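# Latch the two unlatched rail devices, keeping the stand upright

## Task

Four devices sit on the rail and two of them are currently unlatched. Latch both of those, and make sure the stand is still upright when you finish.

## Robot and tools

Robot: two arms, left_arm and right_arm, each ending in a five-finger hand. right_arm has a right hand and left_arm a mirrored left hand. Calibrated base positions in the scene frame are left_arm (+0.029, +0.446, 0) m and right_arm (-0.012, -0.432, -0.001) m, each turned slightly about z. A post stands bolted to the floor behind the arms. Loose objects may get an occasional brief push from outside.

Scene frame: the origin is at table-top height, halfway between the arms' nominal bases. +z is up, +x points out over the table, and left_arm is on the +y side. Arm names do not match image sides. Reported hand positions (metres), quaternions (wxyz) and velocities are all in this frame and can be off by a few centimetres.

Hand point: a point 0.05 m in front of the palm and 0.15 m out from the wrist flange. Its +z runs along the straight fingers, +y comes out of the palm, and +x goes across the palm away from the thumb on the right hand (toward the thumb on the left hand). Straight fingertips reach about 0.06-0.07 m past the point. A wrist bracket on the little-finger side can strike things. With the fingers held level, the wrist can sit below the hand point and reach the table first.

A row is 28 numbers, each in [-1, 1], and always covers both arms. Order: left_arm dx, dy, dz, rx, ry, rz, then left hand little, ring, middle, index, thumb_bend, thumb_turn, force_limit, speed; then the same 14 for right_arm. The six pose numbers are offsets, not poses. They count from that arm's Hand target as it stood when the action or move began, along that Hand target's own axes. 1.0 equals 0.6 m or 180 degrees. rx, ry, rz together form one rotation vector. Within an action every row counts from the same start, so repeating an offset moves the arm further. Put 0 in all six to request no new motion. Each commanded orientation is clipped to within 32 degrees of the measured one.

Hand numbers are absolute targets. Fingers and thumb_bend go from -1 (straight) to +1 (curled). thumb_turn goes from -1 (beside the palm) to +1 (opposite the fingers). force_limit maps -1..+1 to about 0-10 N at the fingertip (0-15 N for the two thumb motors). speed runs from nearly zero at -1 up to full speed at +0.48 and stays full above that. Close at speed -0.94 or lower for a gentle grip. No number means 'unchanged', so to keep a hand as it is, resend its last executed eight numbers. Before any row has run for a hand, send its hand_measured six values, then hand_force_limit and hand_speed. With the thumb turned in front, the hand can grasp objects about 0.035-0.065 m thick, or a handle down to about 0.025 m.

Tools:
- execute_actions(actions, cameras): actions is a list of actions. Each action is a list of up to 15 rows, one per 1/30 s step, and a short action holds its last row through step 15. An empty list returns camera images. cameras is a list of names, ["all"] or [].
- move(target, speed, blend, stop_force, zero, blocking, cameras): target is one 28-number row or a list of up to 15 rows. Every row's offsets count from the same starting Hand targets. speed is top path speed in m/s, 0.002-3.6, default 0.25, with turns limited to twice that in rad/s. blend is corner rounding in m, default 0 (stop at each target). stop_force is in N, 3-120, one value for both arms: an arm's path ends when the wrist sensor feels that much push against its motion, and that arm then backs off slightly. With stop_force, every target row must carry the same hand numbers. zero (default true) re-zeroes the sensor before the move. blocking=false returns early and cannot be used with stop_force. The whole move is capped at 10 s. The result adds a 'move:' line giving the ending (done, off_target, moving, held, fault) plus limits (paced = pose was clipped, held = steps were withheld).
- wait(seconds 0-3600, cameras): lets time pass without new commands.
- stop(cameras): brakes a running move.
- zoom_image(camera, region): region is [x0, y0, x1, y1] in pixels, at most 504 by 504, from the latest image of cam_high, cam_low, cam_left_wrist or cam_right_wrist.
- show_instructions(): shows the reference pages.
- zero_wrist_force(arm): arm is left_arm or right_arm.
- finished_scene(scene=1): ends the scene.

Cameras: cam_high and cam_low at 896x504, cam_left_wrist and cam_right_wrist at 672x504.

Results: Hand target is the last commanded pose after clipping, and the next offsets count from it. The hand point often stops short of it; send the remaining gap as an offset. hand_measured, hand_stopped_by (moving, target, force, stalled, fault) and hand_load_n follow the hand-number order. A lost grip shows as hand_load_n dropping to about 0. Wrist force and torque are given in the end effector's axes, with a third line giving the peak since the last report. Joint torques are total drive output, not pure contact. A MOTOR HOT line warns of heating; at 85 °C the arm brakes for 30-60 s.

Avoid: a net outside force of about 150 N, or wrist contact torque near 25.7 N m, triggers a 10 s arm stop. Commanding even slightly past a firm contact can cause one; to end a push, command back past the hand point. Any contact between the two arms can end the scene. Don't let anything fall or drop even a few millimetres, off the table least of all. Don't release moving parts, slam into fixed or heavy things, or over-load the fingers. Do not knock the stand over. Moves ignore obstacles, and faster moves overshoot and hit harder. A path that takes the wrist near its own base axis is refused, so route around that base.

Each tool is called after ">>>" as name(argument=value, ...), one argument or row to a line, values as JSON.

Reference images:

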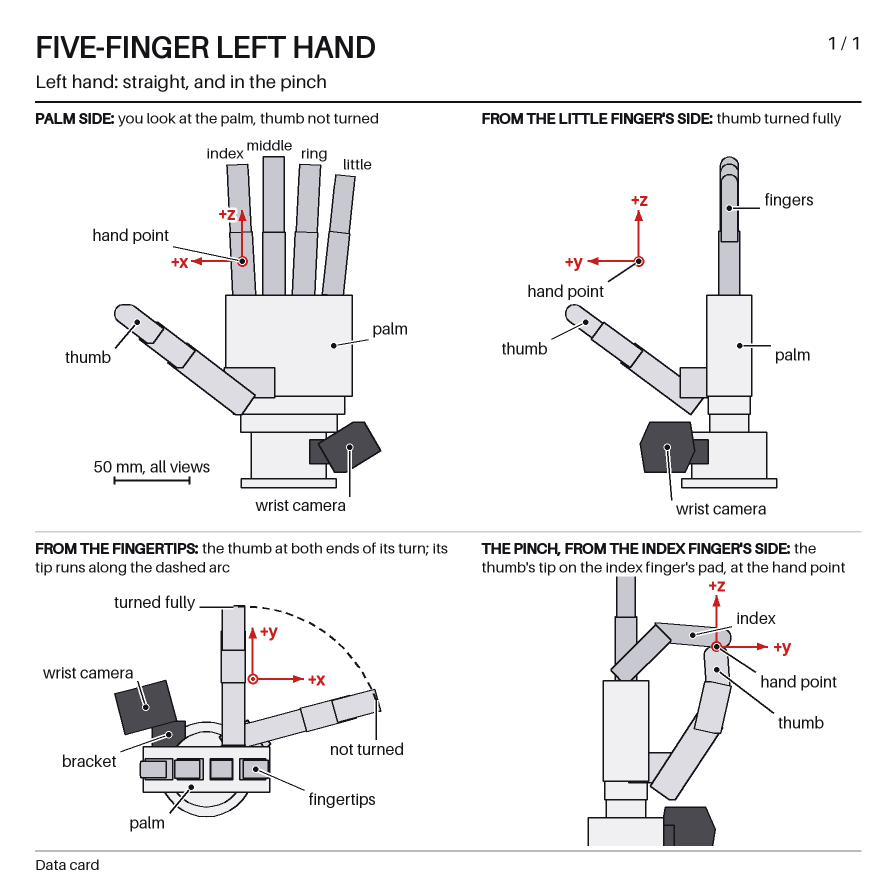

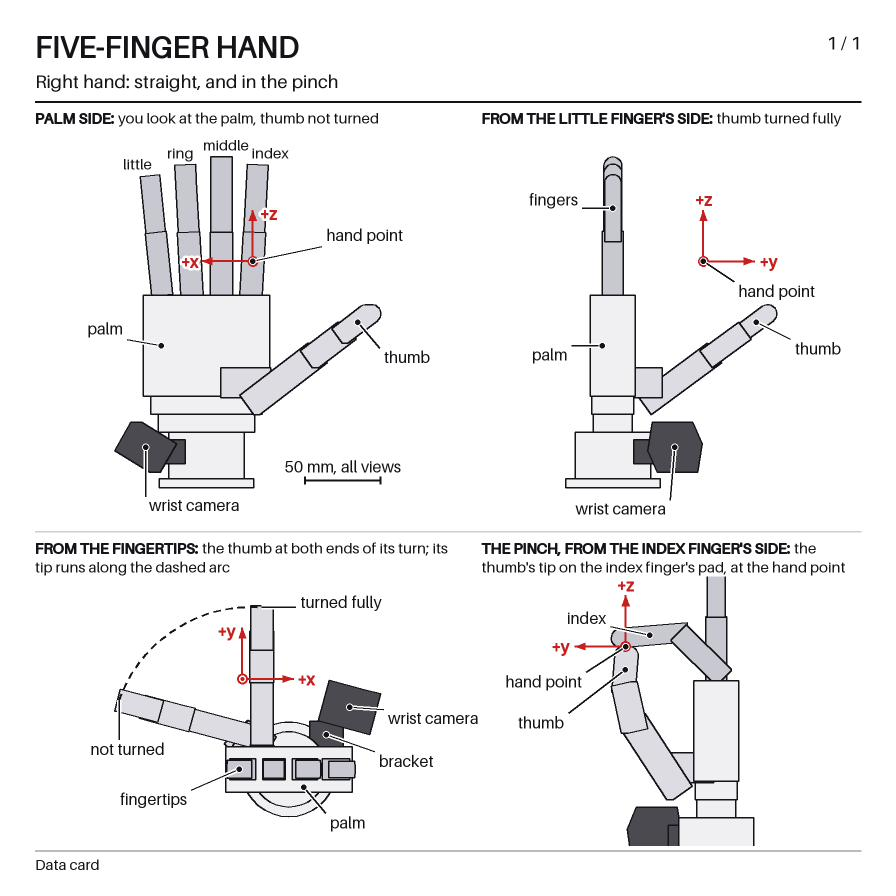

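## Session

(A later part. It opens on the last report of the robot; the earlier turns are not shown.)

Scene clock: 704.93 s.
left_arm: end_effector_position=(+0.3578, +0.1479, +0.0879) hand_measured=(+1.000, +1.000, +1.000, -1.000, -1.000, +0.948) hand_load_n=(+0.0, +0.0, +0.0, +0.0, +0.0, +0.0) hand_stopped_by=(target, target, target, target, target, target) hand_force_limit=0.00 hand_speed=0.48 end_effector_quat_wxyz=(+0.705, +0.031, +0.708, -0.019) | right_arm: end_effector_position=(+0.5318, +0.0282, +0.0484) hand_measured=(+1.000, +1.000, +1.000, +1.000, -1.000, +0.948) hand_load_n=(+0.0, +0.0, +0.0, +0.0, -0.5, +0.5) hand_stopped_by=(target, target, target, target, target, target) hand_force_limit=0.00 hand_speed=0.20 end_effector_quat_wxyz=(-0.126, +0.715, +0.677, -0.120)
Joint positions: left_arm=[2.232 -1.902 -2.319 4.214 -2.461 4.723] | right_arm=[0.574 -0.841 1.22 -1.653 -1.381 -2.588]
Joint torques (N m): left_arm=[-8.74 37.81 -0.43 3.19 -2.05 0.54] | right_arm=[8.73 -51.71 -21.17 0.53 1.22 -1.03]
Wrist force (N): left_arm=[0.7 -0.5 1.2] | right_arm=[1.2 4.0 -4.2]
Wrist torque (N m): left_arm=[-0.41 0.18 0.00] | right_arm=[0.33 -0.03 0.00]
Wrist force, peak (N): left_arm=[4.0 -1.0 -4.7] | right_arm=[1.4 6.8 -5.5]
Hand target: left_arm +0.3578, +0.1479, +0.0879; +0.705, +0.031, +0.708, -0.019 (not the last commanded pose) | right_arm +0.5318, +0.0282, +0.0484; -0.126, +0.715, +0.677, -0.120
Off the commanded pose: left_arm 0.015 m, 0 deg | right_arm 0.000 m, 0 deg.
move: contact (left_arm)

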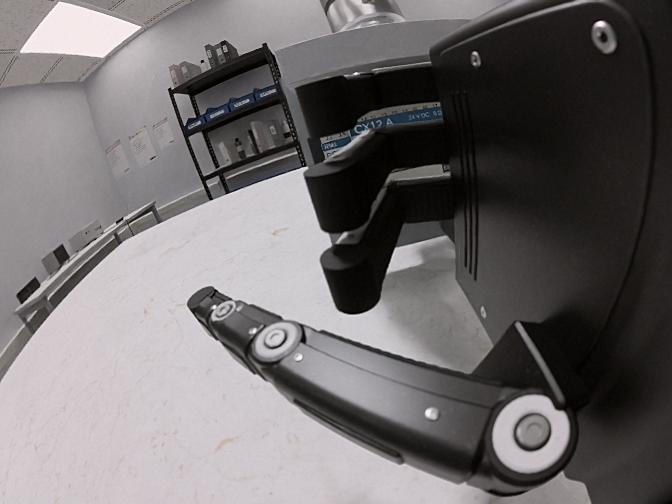

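>>> move(
  target=[0.005,0,0.02,0,0,0,1.0,1.0,1.0,-1.0,-1.0,0.948,0.0,0.48,0,0,0,0,0,0,1.0,1.0,1.0,1.0,-1.0,0.948,0.0,0.2],
  speed=0.008,
  stop_force=41,
)

Scene clock: 711.03 s.
left_arm: end_effector_position=(+0.3630, +0.1476, +0.0865) hand_measured=(+1.000, +1.000, +1.000, -1.000, -1.000, +0.948) hand_load_n=(+0.0, +0.0, +0.0, +0.0, +0.0, +0.0) hand_stopped_by=(target, target, target, target, target, target) hand_force_limit=0.00 hand_speed=0.48 end_effector_quat_wxyz=(+0.705, +0.031, +0.708, -0.019) | right_arm: end_effector_position=(+0.5318, +0.0282, +0.0484) hand_measured=(+1.000, +1.000, +1.000, +1.000, -1.000, +0.948) hand_load_n=(+0.0, +0.0, +0.0, +0.0, +0.0, +0.0) hand_stopped_by=(target, target, target, target, target, target) hand_force_limit=0.00 hand_speed=0.20 end_effector_quat_wxyz=(-0.126, +0.715, +0.677, -0.120)
Joint positions: left_arm=[2.244 -1.909 -2.315 4.217 -2.449 4.723] | right_arm=[0.574 -0.841 1.22 -1.653 -1.381 -2.588]
Joint torques (N m): left_arm=[4.99 45.59 14.66 4.2 -2.3 0.68] | right_arm=[29.26 -43.8 -3.38 7.84 5.88 -0.7]
Wrist force (N): left_arm=[14.0 -2.8 -41.0] | right_arm=[0.4 43.5 -20.3]
Wrist torque (N m): left_arm=[1.94 0.15 0.82] | right_arm=[3.06 0.94 2.10]
Wrist force, peak (N): left_arm=[13.2 -2.9 -46.9] | right_arm=[1.6 48.7 -19.7]
Hand target: left_arm +0.3630, +0.1476, +0.0865; +0.705, +0.031, +0.708, -0.019 (not the last commanded pose) | right_arm +0.5318, +0.0282, +0.0484; -0.126, +0.715, +0.677, -0.120
Off the commanded pose: left_arm 0.007 m, 0 deg | right_arm 0.000 m, 0 deg.
move: contact (left_arm)

>>> move(
  target=[
    [-0.0027,-0.0367,-0.1026,0.117,0,0,-1.0,-1.0,-1.0,-1.0,-1.0,0.948,0.0,-0.2,0,0,0,0,0,0,1.0,1.0,1.0,1.0,-1.0,0.948,0.0,0.2],
    [0.0262,0.0102,-0.024,0.233,0,0,-1.0,-1.0,-1.0,-1.0,-1.0,0.948,0.0,-0.2,0,0,0,0,0,0,1.0,1.0,1.0,1.0,-1.0,0.948,0.0,0.2],
  ],
  speed=0.45,
  blend=[0.03, 0],
  cameras=["cam_left_wrist"],
)

Scene clock: 730.47 s.
left_arm: end_effector_position=(+0.3490, +0.1550, +0.0709) hand_measured=(-1.000, -1.000, -1.000, -1.000, -1.000, +0.948) hand_load_n=(+0.0, +0.0, +0.0, +0.0, +0.0, +0.0) hand_stopped_by=(target, target, target, target, target, target) hand_force_limit=0.00 hand_speed=-0.20 end_effector_quat_wxyz=(+0.647, +0.281, +0.654, -0.272) | right_arm: end_effector_position=(+0.5318, +0.0282, +0.0484) hand_measured=(+1.000, +1.000, +1.000, +1.000, -1.000, +0.948) hand_load_n=(+0.0, +0.0, +0.5, +0.0, +0.0, +0.0) hand_stopped_by=(target, target, target, target, target, target) hand_force_limit=0.00 hand_speed=0.20 end_effector_quat_wxyz=(-0.126, +0.715, +0.677, -0.120)
Joint positions: left_arm=[3.02 -1.66 -2.816 4.458 -0.941 4.732] | right_arm=[0.574 -0.841 1.22 -1.653 -1.381 -2.588]
Joint torques (N m): left_arm=[8.99 -0.47 -4.58 3.07 2.34 -1.61] | right_arm=[-7.94 -62.94 -28.07 -3.14 -1.09 -0.73]
Wrist force (N): left_arm=[-1.8 -0.5 1.4] | right_arm=[0.9 -0.6 -2.2]
Wrist torque (N m): left_arm=[-0.43 0.20 -0.01] | right_arm=[-0.07 -0.08 -0.10]
Wrist force, peak (N): left_arm=[14.3 -2.6 -41.8] | right_arm=[0.9 44.4 -20.0]
Hand target: left_arm +0.3490, +0.1550, +0.0709; +0.647, +0.281, +0.654, -0.272 | right_arm +0.5318, +0.0282, +0.0484; -0.126, +0.715, +0.677, -0.120
Off the commanded pose: left_arm 0.000 m, 0 deg | right_arm 0.000 m, 0 deg.
move: done

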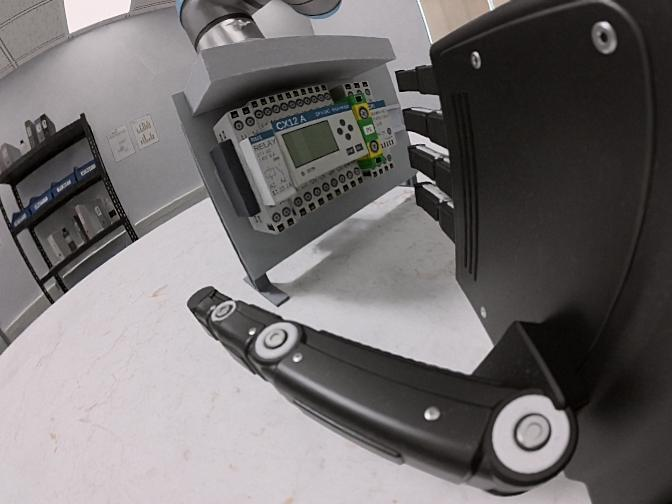

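>>> zoom_image(
  camera="cam_left_wrist",
  region=[210, 95, 310, 175],
)

>>> zoom_image(
  camera="cam_left_wrist",
  region=[230, 165, 330, 245],
)

>>> zoom_image(
  camera="cam_left_wrist",
  region=[320, 75, 420, 155],
)

>>> zoom_image(
  camera="cam_left_wrist",
  region=[320, 140, 420, 220],
)

Scaled by 5.040 from the camera's image (finer frame: 960x720).

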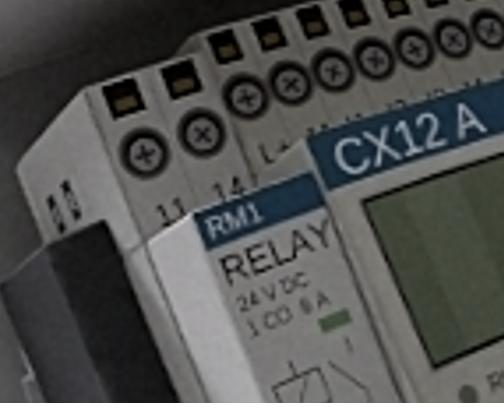

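Scaled by 5.040 from the camera's image (finer frame: 960x720).

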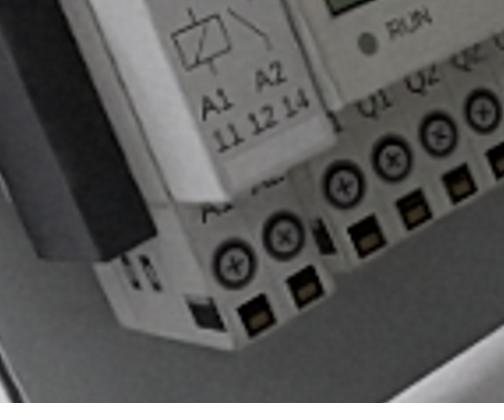

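Scaled by 5.040 from the camera's image (finer frame: 960x720).

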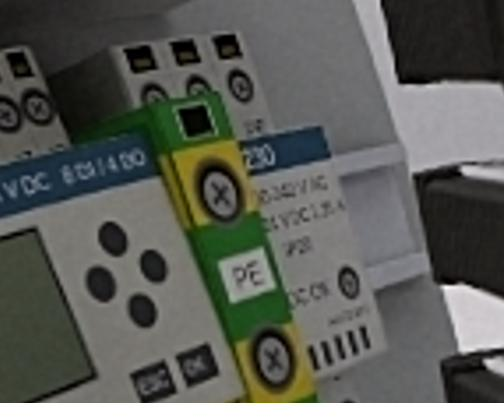

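Scaled by 5.040 from the camera's image (finer frame: 960x720).

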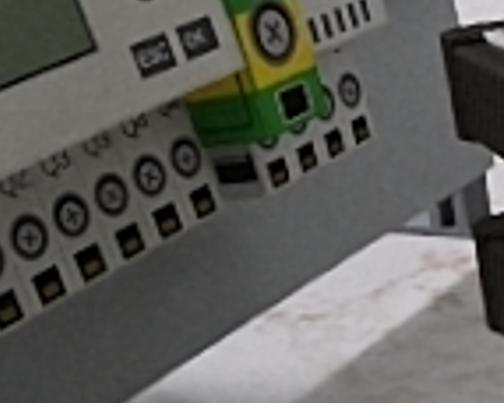

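>>> zoom_image(
  camera="cam_left_wrist",
  region=[255, 180, 315, 240],
)

>>> zoom_image(
  camera="cam_left_wrist",
  region=[340, 80, 400, 180],
)

Scaled by 8.400 from the camera's image (finer frame: 960x720).

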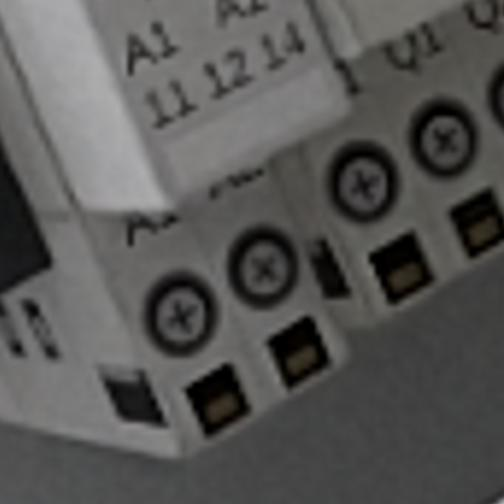

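Scaled by 5.040 from the camera's image (finer frame: 960x720).

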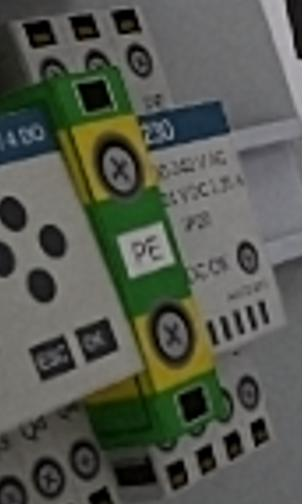

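>>> zoom_image(
  camera="cam_left_wrist",
  region=[220, 90, 280, 150],
)

>>> zoom_image(
  camera="cam_left_wrist",
  region=[325, 75, 375, 125],
)

>>> zoom_image(
  camera="cam_left_wrist",
  region=[340, 135, 400, 195],
)

Scaled by 8.400 from the camera's image (finer frame: 960x720).

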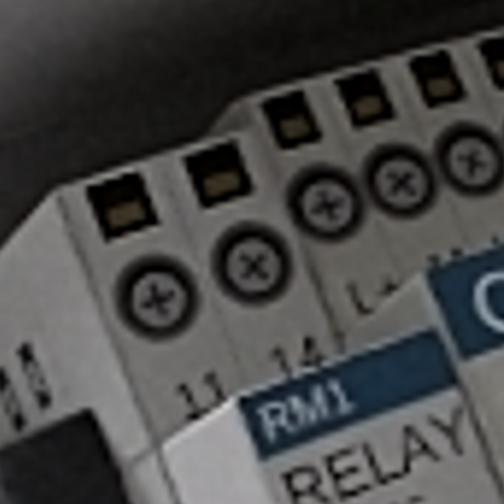

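Scaled by 10.080 from the camera's image (finer frame: 960x720).

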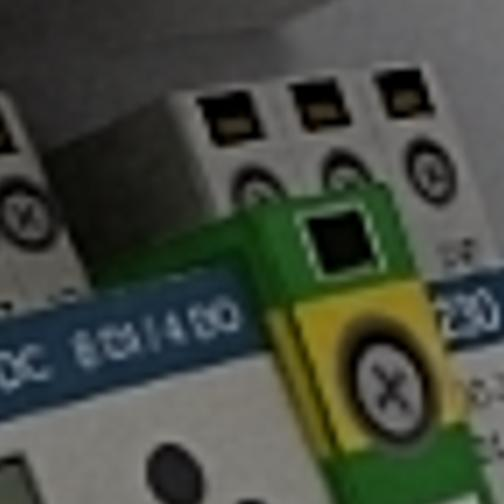

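Scaled by 8.400 from the camera's image (finer frame: 960x720).

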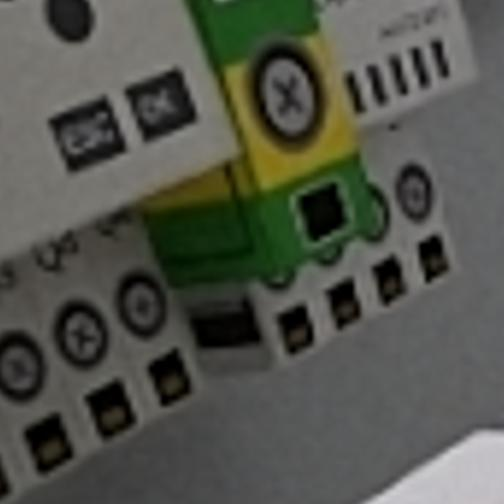

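>>> zoom_image(
  camera="cam_left_wrist",
  region=[200, 220, 340, 320],
)

Scaled by 3.600 from the camera's image (finer frame: 960x720).

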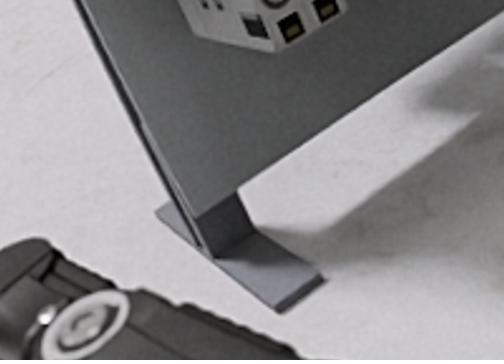

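>>> wait(
  seconds=0.1,
  cameras=["cam_high", "cam_low", "cam_left_wrist"],
)

Scene clock: 803.00 s.
left_arm: end_effector_position=(+0.3490, +0.1550, +0.0709) hand_measured=(-1.000, -1.000, -1.000, -1.000, -1.000, +0.948) hand_load_n=(+0.0, +0.0, +0.0, +0.0, +0.0, +0.5) hand_stopped_by=(target, target, target, target, target, target) hand_force_limit=0.00 hand_speed=-0.20 end_effector_quat_wxyz=(+0.647, +0.281, +0.654, -0.272) | right_arm: end_effector_position=(+0.5318, +0.0282, +0.0484) hand_measured=(+1.000, +1.000, +1.000, +1.000, -1.000, +0.948) hand_load_n=(+0.0, +0.0, +0.0, +0.5, +0.0, +0.0) hand_stopped_by=(target, target, target, target, target, target) hand_force_limit=0.00 hand_speed=0.20 end_effector_quat_wxyz=(-0.126, +0.715, +0.677, -0.120)
Joint positions: left_arm=[3.021 -1.66 -2.816 4.458 -0.941 4.732] | right_arm=[0.574 -0.841 1.22 -1.653 -1.381 -2.588]
Joint torques (N m): left_arm=[9.32 -0.88 -4.18 2.95 2.41 -1.55] | right_arm=[-7.81 -65.14 -28.79 -2.92 -1.07 -0.81]
Wrist force (N): left_arm=[-1.8 -0.6 1.1] | right_arm=[0.6 -0.6 -2.6]
Wrist torque (N m): left_arm=[-0.41 0.20 -0.01] | right_arm=[-0.04 -0.02 -0.13]
Wrist force, peak (N): left_arm=[-2.1 -0.4 1.2] | right_arm=[0.8 -0.8 -2.8]
Hand target: left_arm +0.3490, +0.1550, +0.0709; +0.647, +0.281, +0.654, -0.272 | right_arm +0.5318, +0.0282, +0.0484; -0.126, +0.715, +0.677, -0.120
Off the commanded pose: left_arm 0.000 m, 0 deg | right_arm 0.000 m, 0 deg.
wait: 0.10 s; at rest from the start

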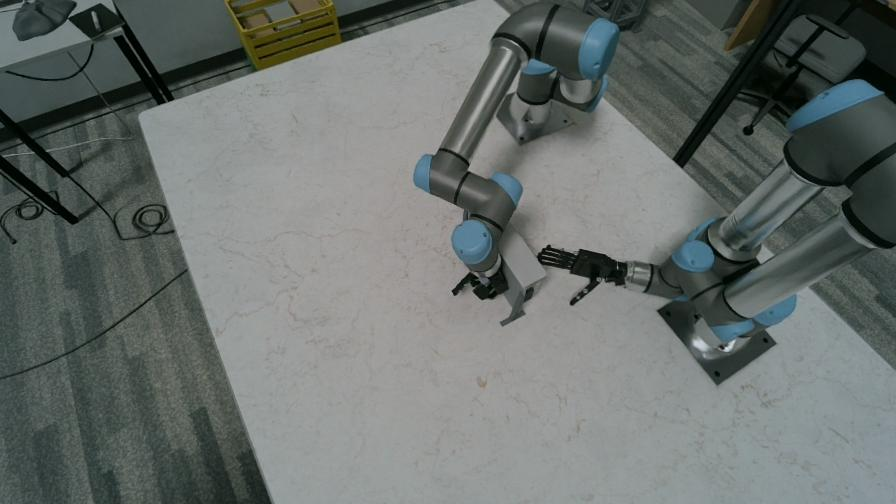

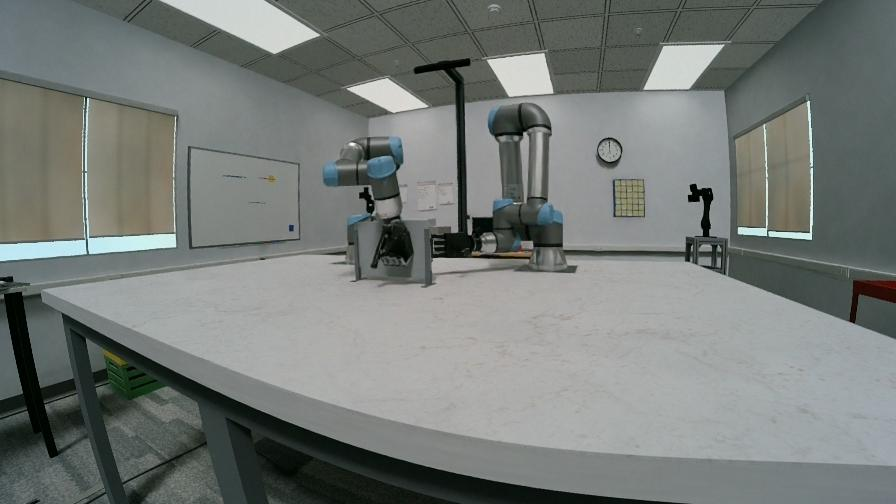

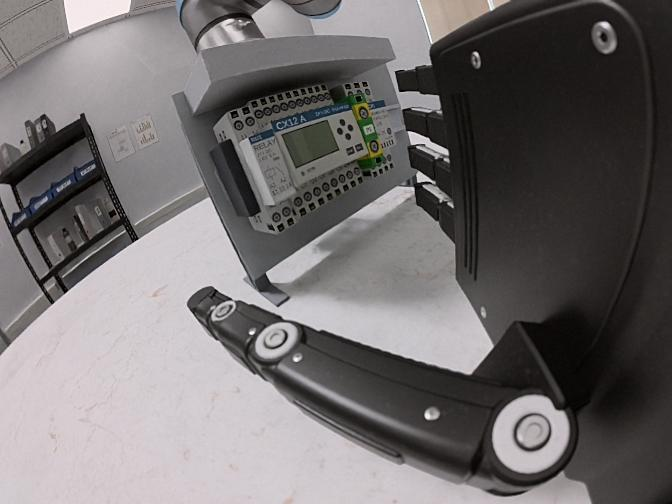

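>>> zoom_image(
  camera="cam_high",
  region=[430, 200, 650, 340],
)

>>> zoom_image(
  camera="cam_low",
  region=[330, 180, 470, 300],
)

Scaled by 2.291 from the camera's image (finer frame: 1280x720).

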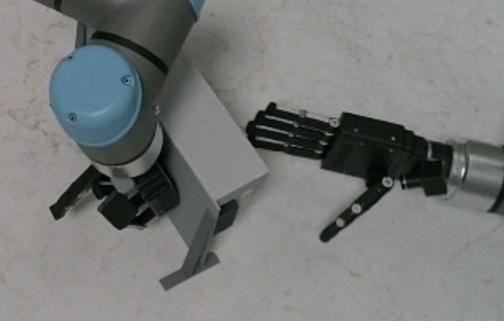

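Scaled by 3.600 from the camera's image (finer frame: 1280x720).

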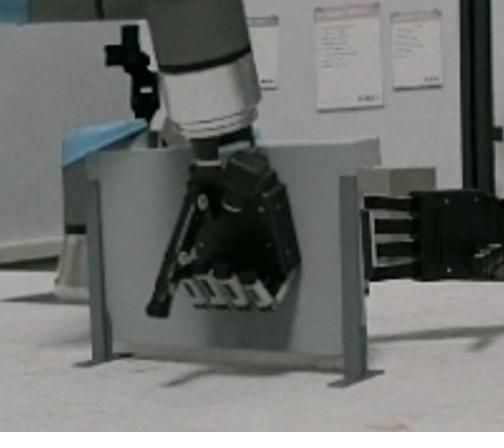

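>>> zoom_image(
  camera="cam_left_wrist",
  region=[335, 85, 405, 175],
)

>>> zoom_image(
  camera="cam_left_wrist",
  region=[345, 130, 395, 180],
)

Scaled by 5.600 from the camera's image (finer frame: 960x720).

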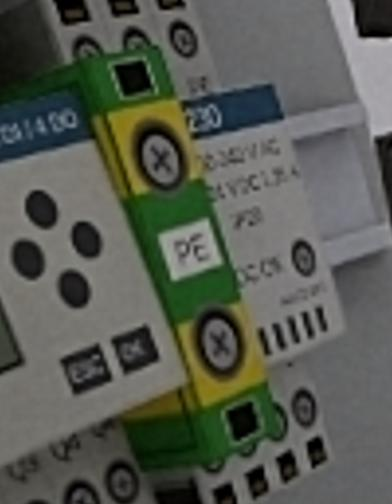

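Scaled by 10.080 from the camera's image (finer frame: 960x720).

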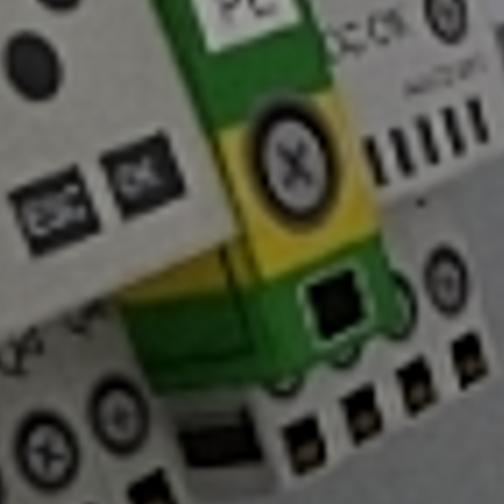

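>>> execute_actions(
  actions=[
    [[-0.0001,-0.0002,-0.0001,-0.0008,0,0,1,1,1,-1,-1,0.948,0,0.48,0,0,0,0,0,0,1,1,1,1,-1,0.948,0,0.2],[-0.0003,-0.0009,-0.0006,-0.003,0,0,1,1,1,-1,-1,0.948,0,0.48,0,0,0,0,0,0,1,1,1,1,-1,0.948,0,0.2],[-0.0007,-0.0019,-0.0012,-0.0065,0,0,1,1,1,-1,-1,0.948,0,0.48,0,0,0,0,0,0,1,1,1,1,-1,0.948,0,0.2],[-0.0011,-0.0034,-0.0021,-0.0113,0,0,1,1,1,-1,-1,0.948,0,0.48,0,0,0,0,0,0,1,1,1,1,-1,0.948,0,0.2],[-0.0017,-0.0051,-0.0032,-0.0173,0,0,1,1,1,-1,-1,0.948,0,0.48,0,0,0,0,0,0,1,1,1,1,-1,0.948,0,0.2],[-0.0025,-0.0072,-0.0045,-0.0243,0,0,1,1,1,-1,-1,0.948,0,0.48,0,0,0,0,0,0,1,1,1,1,-1,0.948,0,0.2],[-0.0033,-0.0095,-0.006,-0.0322,0,0,1,1,1,-1,-1,0.948,0,0.48,0,0,0,0,0,0,1,1,1,1,-1,0.948,0,0.2],[-0.0041,-0.0121,-0.0077,-0.041,0,0,1,1,1,-1,-1,0.948,0,0.48,0,0,0,0,0,0,1,1,1,1,-1,0.948,0,0.2],[-0.0051,-0.0149,-0.0094,-0.0504,0,0,1,1,1,-1,-1,0.948,0,0.48,0,0,0,0,0,0,1,1,1,1,-1,0.948,0,0.2],[-0.0061,-0.0179,-0.0113,-0.0606,0,0,1,1,1,-1,-1,0.948,0,0.48,0,0,0,0,0,0,1,1,1,1,-1,0.948,0,0.2],[-0.0072,-0.021,-0.0133,-0.0712,0,0,1,1,1,-1,-1,0.948,0,0.48,0,0,0,0,0,0,1,1,1,1,-1,0.948,0,0.2],[-0.0083,-0.0243,-0.0153,-0.0822,0,0,1,1,1,-1,-1,0.948,0,0.48,0,0,0,0,0,0,1,1,1,1,-1,0.948,0,0.2],[-0.0095,-0.0276,-0.0175,-0.0935,0,0,1,1,1,-1,-1,0.948,0,0.48,0,0,0,0,0,0,1,1,1,1,-1,0.948,0,0.2],[-0.0106,-0.0311,-0.0196,-0.105,0,0,1,1,1,-1,-1,0.948,0,0.48,0,0,0,0,0,0,1,1,1,1,-1,0.948,0,0.2],[-0.0118,-0.0345,-0.0218,-0.1167,0,0,1,1,1,-1,-1,0.948,0,0.48,0,0,0,0,0,0,1,1,1,1,-1,0.948,0,0.2]],
    [[-0.0009,0.0013,0.0031,-0.0117,0,0,1,1,1,-1,-1,0.948,0,0.48,0,0,0,0,0,0,1,1,1,1,-1,0.948,0,0.2],[-0.0017,0.0025,0.0061,-0.0232,0,0,1,1,1,-1,-1,0.948,0,0.48,0,0,0,0,0,0,1,1,1,1,-1,0.948,0,0.2],[-0.0025,0.0038,0.0091,-0.0345,0,0,1,1,1,-1,-1,0.948,0,0.48,0,0,0,0,0,0,1,1,1,1,-1,0.948,0,0.2],[-0.0033,0.005,0.012,-0.0455,0,0,1,1,1,-1,-1,0.948,0,0.48,0,0,0,0,0,0,1,1,1,1,-1,0.948,0,0.2],[-0.0041,0.0062,0.0148,-0.0561,0,0,1,1,1,-1,-1,0.948,0,0.48,0,0,0,0,0,0,1,1,1,1,-1,0.948,0,0.2],[-0.0048,0.0073,0.0175,-0.0663,0,0,1,1,1,-1,-1,0.948,0,0.48,0,0,0,0,0,0,1,1,1,1,-1,0.948,0,0.2],[-0.0055,0.0083,0.02,-0.0757,0,0,1,1,1,-1,-1,0.948,0,0.48,0,0,0,0,0,0,1,1,1,1,-1,0.948,0,0.2],[-0.0062,0.0093,0.0223,-0.0845,0,0,1,1,1,-1,-1,0.948,0,0.48,0,0,0,0,0,0,1,1,1,1,-1,0.948,0,0.2],[-0.0067,0.0101,0.0244,-0.0924,0,0,1,1,1,-1,-1,0.948,0,0.48,0,0,0,0,0,0,1,1,1,1,-1,0.948,0,0.2],[-0.0072,0.0109,0.0262,-0.0994,0,0,1,1,1,-1,-1,0.948,0,0.48,0,0,0,0,0,0,1,1,1,1,-1,0.948,0,0.2],[-0.0077,0.0116,0.0278,-0.1054,0,0,1,1,1,-1,-1,0.948,0,0.48,0,0,0,0,0,0,1,1,1,1,-1,0.948,0,0.2],[-0.008,0.0121,0.0291,-0.1102,0,0,1,1,1,-1,-1,0.948,0,0.48,0,0,0,0,0,0,1,1,1,1,-1,0.948,0,0.2],[-0.0083,0.0125,0.03,-0.1138,0,0,1,1,1,-1,-1,0.948,0,0.48,0,0,0,0,0,0,1,1,1,1,-1,0.948,0,0.2],[-0.0084,0.0127,0.0306,-0.1159,0,0,1,1,1,-1,-1,0.948,0,0.48,0,0,0,0,0,0,1,1,1,1,-1,0.948,0,0.2],[-0.0085,0.0128,0.0308,-0.1167,0,0,1,1,1,-1,-1,0.948,0,0.48,0,0,0,0,0,0,1,1,1,1,-1,0.948,0,0.2]],
  ],
  cameras=["cam_left_wrist"],
)

Scene clock: 846.97 s.
left_arm: end_effector_position=(+0.3416, +0.1488, +0.0830) hand_measured=(+1.000, +1.000, +1.000, -1.000, -1.000, +0.948) hand_load_n=(+0.0, +0.0, +0.0, +0.0, +0.0, +0.0) hand_stopped_by=(target, target, target, target, target, target) hand_force_limit=0.00 hand_speed=0.48 end_effector_quat_wxyz=(+0.707, +0.036, +0.706, -0.026) | right_arm: end_effector_position=(+0.5318, +0.0282, +0.0484) hand_measured=(+1.000, +1.000, +1.000, +1.000, -1.000, +0.948) hand_load_n=(+0.0, +0.0, +0.0, +0.0, +0.0, +0.0) hand_stopped_by=(target, target, target, target, target, target) hand_force_limit=0.00 hand_speed=0.20 end_effector_quat_wxyz=(-0.126, +0.715, +0.677, -0.120)
Joint positions: left_arm=[2.196 -1.905 -2.346 4.252 -2.481 4.727] | right_arm=[0.574 -0.841 1.22 -1.653 -1.381 -2.588]
Joint torques (N m): left_arm=[-10.58 14.63 20.45 -1.42 -2.25 1.73] | right_arm=[-7.64 -64.61 -25.96 -2.91 -0.91 -0.43]
Wrist force (N): left_arm=[-1.9 -0.4 1.5] | right_arm=[0.3 -0.8 -2.8]
Wrist torque (N m): left_arm=[-0.41 0.21 -0.11] | right_arm=[-0.06 0.02 -0.15]
Wrist force, peak (N): left_arm=[-1.8 -1.2 2.5] | right_arm=[0.6 -0.8 -3.1]
Hand target: left_arm +0.3451, +0.1490, +0.0830; +0.705, +0.031, +0.708, -0.019 | right_arm +0.5318, +0.0282, +0.0484; -0.126, +0.715, +0.677, -0.120
Off the commanded pose: left_arm 0.003 m, 1 deg | right_arm 0.000 m, 0 deg.

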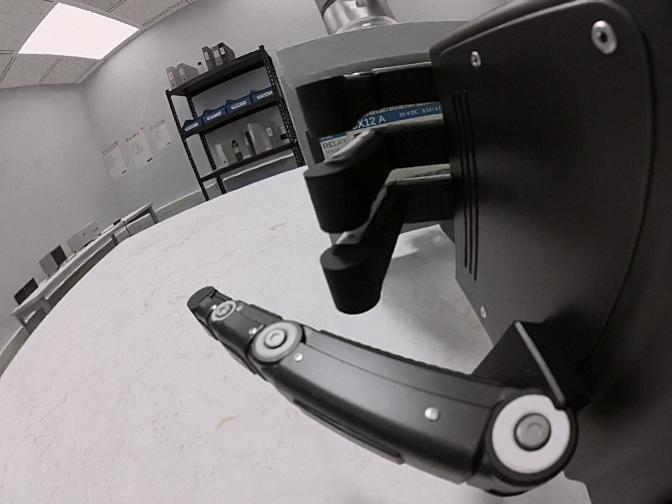

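>>> execute_actions(
  actions=[
    [[0,0,0.0032,0,0,0,1,1,1,-1,-1,0.948,0,0.48,0,0,0,0,0,0,1,1,1,1,-1,0.948,0,0.2],[0,0,0.0062,0,0,0,1,1,1,-1,-1,0.948,0,0.48,0,0,0,0,0,0,1,1,1,1,-1,0.948,0,0.2],[0,0,0.0089,0,0,0,1,1,1,-1,-1,0.948,0,0.48,0,0,0,0,0,0,1,1,1,1,-1,0.948,0,0.2],[0,0,0.0115,0,0,0,1,1,1,-1,-1,0.948,0,0.48,0,0,0,0,0,0,1,1,1,1,-1,0.948,0,0.2],[0,0,0.0138,0,0,0,1,1,1,-1,-1,0.948,0,0.48,0,0,0,0,0,0,1,1,1,1,-1,0.948,0,0.2],[0,0,0.0159,0,0,0,1,1,1,-1,-1,0.948,0,0.48,0,0,0,0,0,0,1,1,1,1,-1,0.948,0,0.2],[0,0,0.0178,0,0,0,1,1,1,-1,-1,0.948,0,0.48,0,0,0,0,0,0,1,1,1,1,-1,0.948,0,0.2],[0,0,0.0194,0,0,0,1,1,1,-1,-1,0.948,0,0.48,0,0,0,0,0,0,1,1,1,1,-1,0.948,0,0.2],[0,0,0.0208,0,0,0,1,1,1,-1,-1,0.948,0,0.48,0,0,0,0,0,0,1,1,1,1,-1,0.948,0,0.2],[0,0,0.022,0,0,0,1,1,1,-1,-1,0.948,0,0.48,0,0,0,0,0,0,1,1,1,1,-1,0.948,0,0.2],[0,0,0.023,0,0,0,1,1,1,-1,-1,0.948,0,0.48,0,0,0,0,0,0,1,1,1,1,-1,0.948,0,0.2],[0,0,0.0238,0,0,0,1,1,1,-1,-1,0.948,0,0.48,0,0,0,0,0,0,1,1,1,1,-1,0.948,0,0.2],[0,0,0.0244,0,0,0,1,1,1,-1,-1,0.948,0,0.48,0,0,0,0,0,0,1,1,1,1,-1,0.948,0,0.2],[0,0,0.0247,0,0,0,1,1,1,-1,-1,0.948,0,0.48,0,0,0,0,0,0,1,1,1,1,-1,0.948,0,0.2],[0,0,0.0248,0,0,0,1,1,1,-1,-1,0.948,0,0.48,0,0,0,0,0,0,1,1,1,1,-1,0.948,0,0.2]],
    [[0.0003,0,0.0004,0,0,0,1,1,1,-1,-1,0.948,0,0.48,0,0,0,0,0,0,1,1,1,1,-1,0.948,0,0.2],[0.0006,0,0.0008,0,0,0,1,1,1,-1,-1,0.948,0,0.48,0,0,0,0,0,0,1,1,1,1,-1,0.948,0,0.2],[0.0009,0,0.0012,0,0,0,1,1,1,-1,-1,0.948,0,0.48,0,0,0,0,0,0,1,1,1,1,-1,0.948,0,0.2],[0.0012,0,0.0016,0,0,0,1,1,1,-1,-1,0.948,0,0.48,0,0,0,0,0,0,1,1,1,1,-1,0.948,0,0.2],[0.0015,0,0.002,0,0,0,1,1,1,-1,-1,0.948,0,0.48,0,0,0,0,0,0,1,1,1,1,-1,0.948,0,0.2],[0.0018,0,0.0024,0,0,0,1,1,1,-1,-1,0.948,0,0.48,0,0,0,0,0,0,1,1,1,1,-1,0.948,0,0.2],[0.0021,0,0.0028,0,0,0,1,1,1,-1,-1,0.948,0,0.48,0,0,0,0,0,0,1,1,1,1,-1,0.948,0,0.2],[0.0024,0,0.0032,0,0,0,1,1,1,-1,-1,0.948,0,0.48,0,0,0,0,0,0,1,1,1,1,-1,0.948,0,0.2],[0.0027,0,0.0036,0,0,0,1,1,1,-1,-1,0.948,0,0.48,0,0,0,0,0,0,1,1,1,1,-1,0.948,0,0.2],[0.003,0,0.004,0,0,0,1,1,1,-1,-1,0.948,0,0.48,0,0,0,0,0,0,1,1,1,1,-1,0.948,0,0.2],[0.0033,0,0.0044,0,0,0,1,1,1,-1,-1,0.948,0,0.48,0,0,0,0,0,0,1,1,1,1,-1,0.948,0,0.2],[0.0036,0,0.0048,0,0,0,1,1,1,-1,-1,0.948,0,0.48,0,0,0,0,0,0,1,1,1,1,-1,0.948,0,0.2],[0.0039,0,0.0052,0,0,0,1,1,1,-1,-1,0.948,0,0.48,0,0,0,0,0,0,1,1,1,1,-1,0.948,0,0.2],[0.0041,0,0.0055,0,0,0,1,1,1,-1,-1,0.948,0,0.48,0,0,0,0,0,0,1,1,1,1,-1,0.948,0,0.2],[0.0042,0,0.0058,0,0,0,1,1,1,-1,-1,0.948,0,0.48,0,0,0,0,0,0,1,1,1,1,-1,0.948,0,0.2]],
  ],
  cameras=["cam_left_wrist"],
)

Scene clock: 859.80 s.
left_arm: end_effector_position=(+0.3633, +0.1477, +0.0804) hand_measured=(+1.000, +1.000, +1.000, -1.000, -1.000, +0.948) hand_load_n=(+0.0, +0.0, +0.0, +0.0, +0.0, +0.0) hand_stopped_by=(target, target, target, target, target, target) hand_force_limit=0.00 hand_speed=0.48 end_effector_quat_wxyz=(+0.705, +0.031, +0.708, -0.019) | right_arm: end_effector_position=(+0.5319, +0.0282, +0.0484) hand_measured=(+1.000, +1.000, +1.000, +1.000, -1.000, +0.948) hand_load_n=(+0.0, +0.0, +0.0, +0.0, +0.0, +0.0) hand_stopped_by=(target, target, target, target, target, target) hand_force_limit=0.00 hand_speed=0.20 end_effector_quat_wxyz=(-0.126, +0.715, +0.677, -0.120)
Joint positions: left_arm=[2.245 -1.926 -2.317 4.236 -2.449 4.723] | right_arm=[0.574 -0.841 1.22 -1.653 -1.381 -2.588]
Joint torques (N m): left_arm=[19.92 18.19 29.8 5.67 2.32 0.06] | right_arm=[12.37 -62.06 -16.39 4.67 3.99 -0.56]
Wrist force (N): left_arm=[5.1 -1.6 -30.1] | right_arm=[0.9 31.5 -13.5]
Wrist torque (N m): left_arm=[1.38 -0.19 0.44] | right_arm=[2.43 0.46 1.45]
Wrist force, peak (N): left_arm=[5.1 -1.6 -30.1] | right_arm=[0.9 31.5 -13.5]
Hand target: left_arm +0.3634, +0.1477, +0.0804; +0.705, +0.031, +0.708, -0.019 | right_arm +0.5318, +0.0282, +0.0484; -0.126, +0.715, +0.677, -0.120
Off the commanded pose: left_arm 0.000 m, 0 deg | right_arm 0.000 m, 0 deg.

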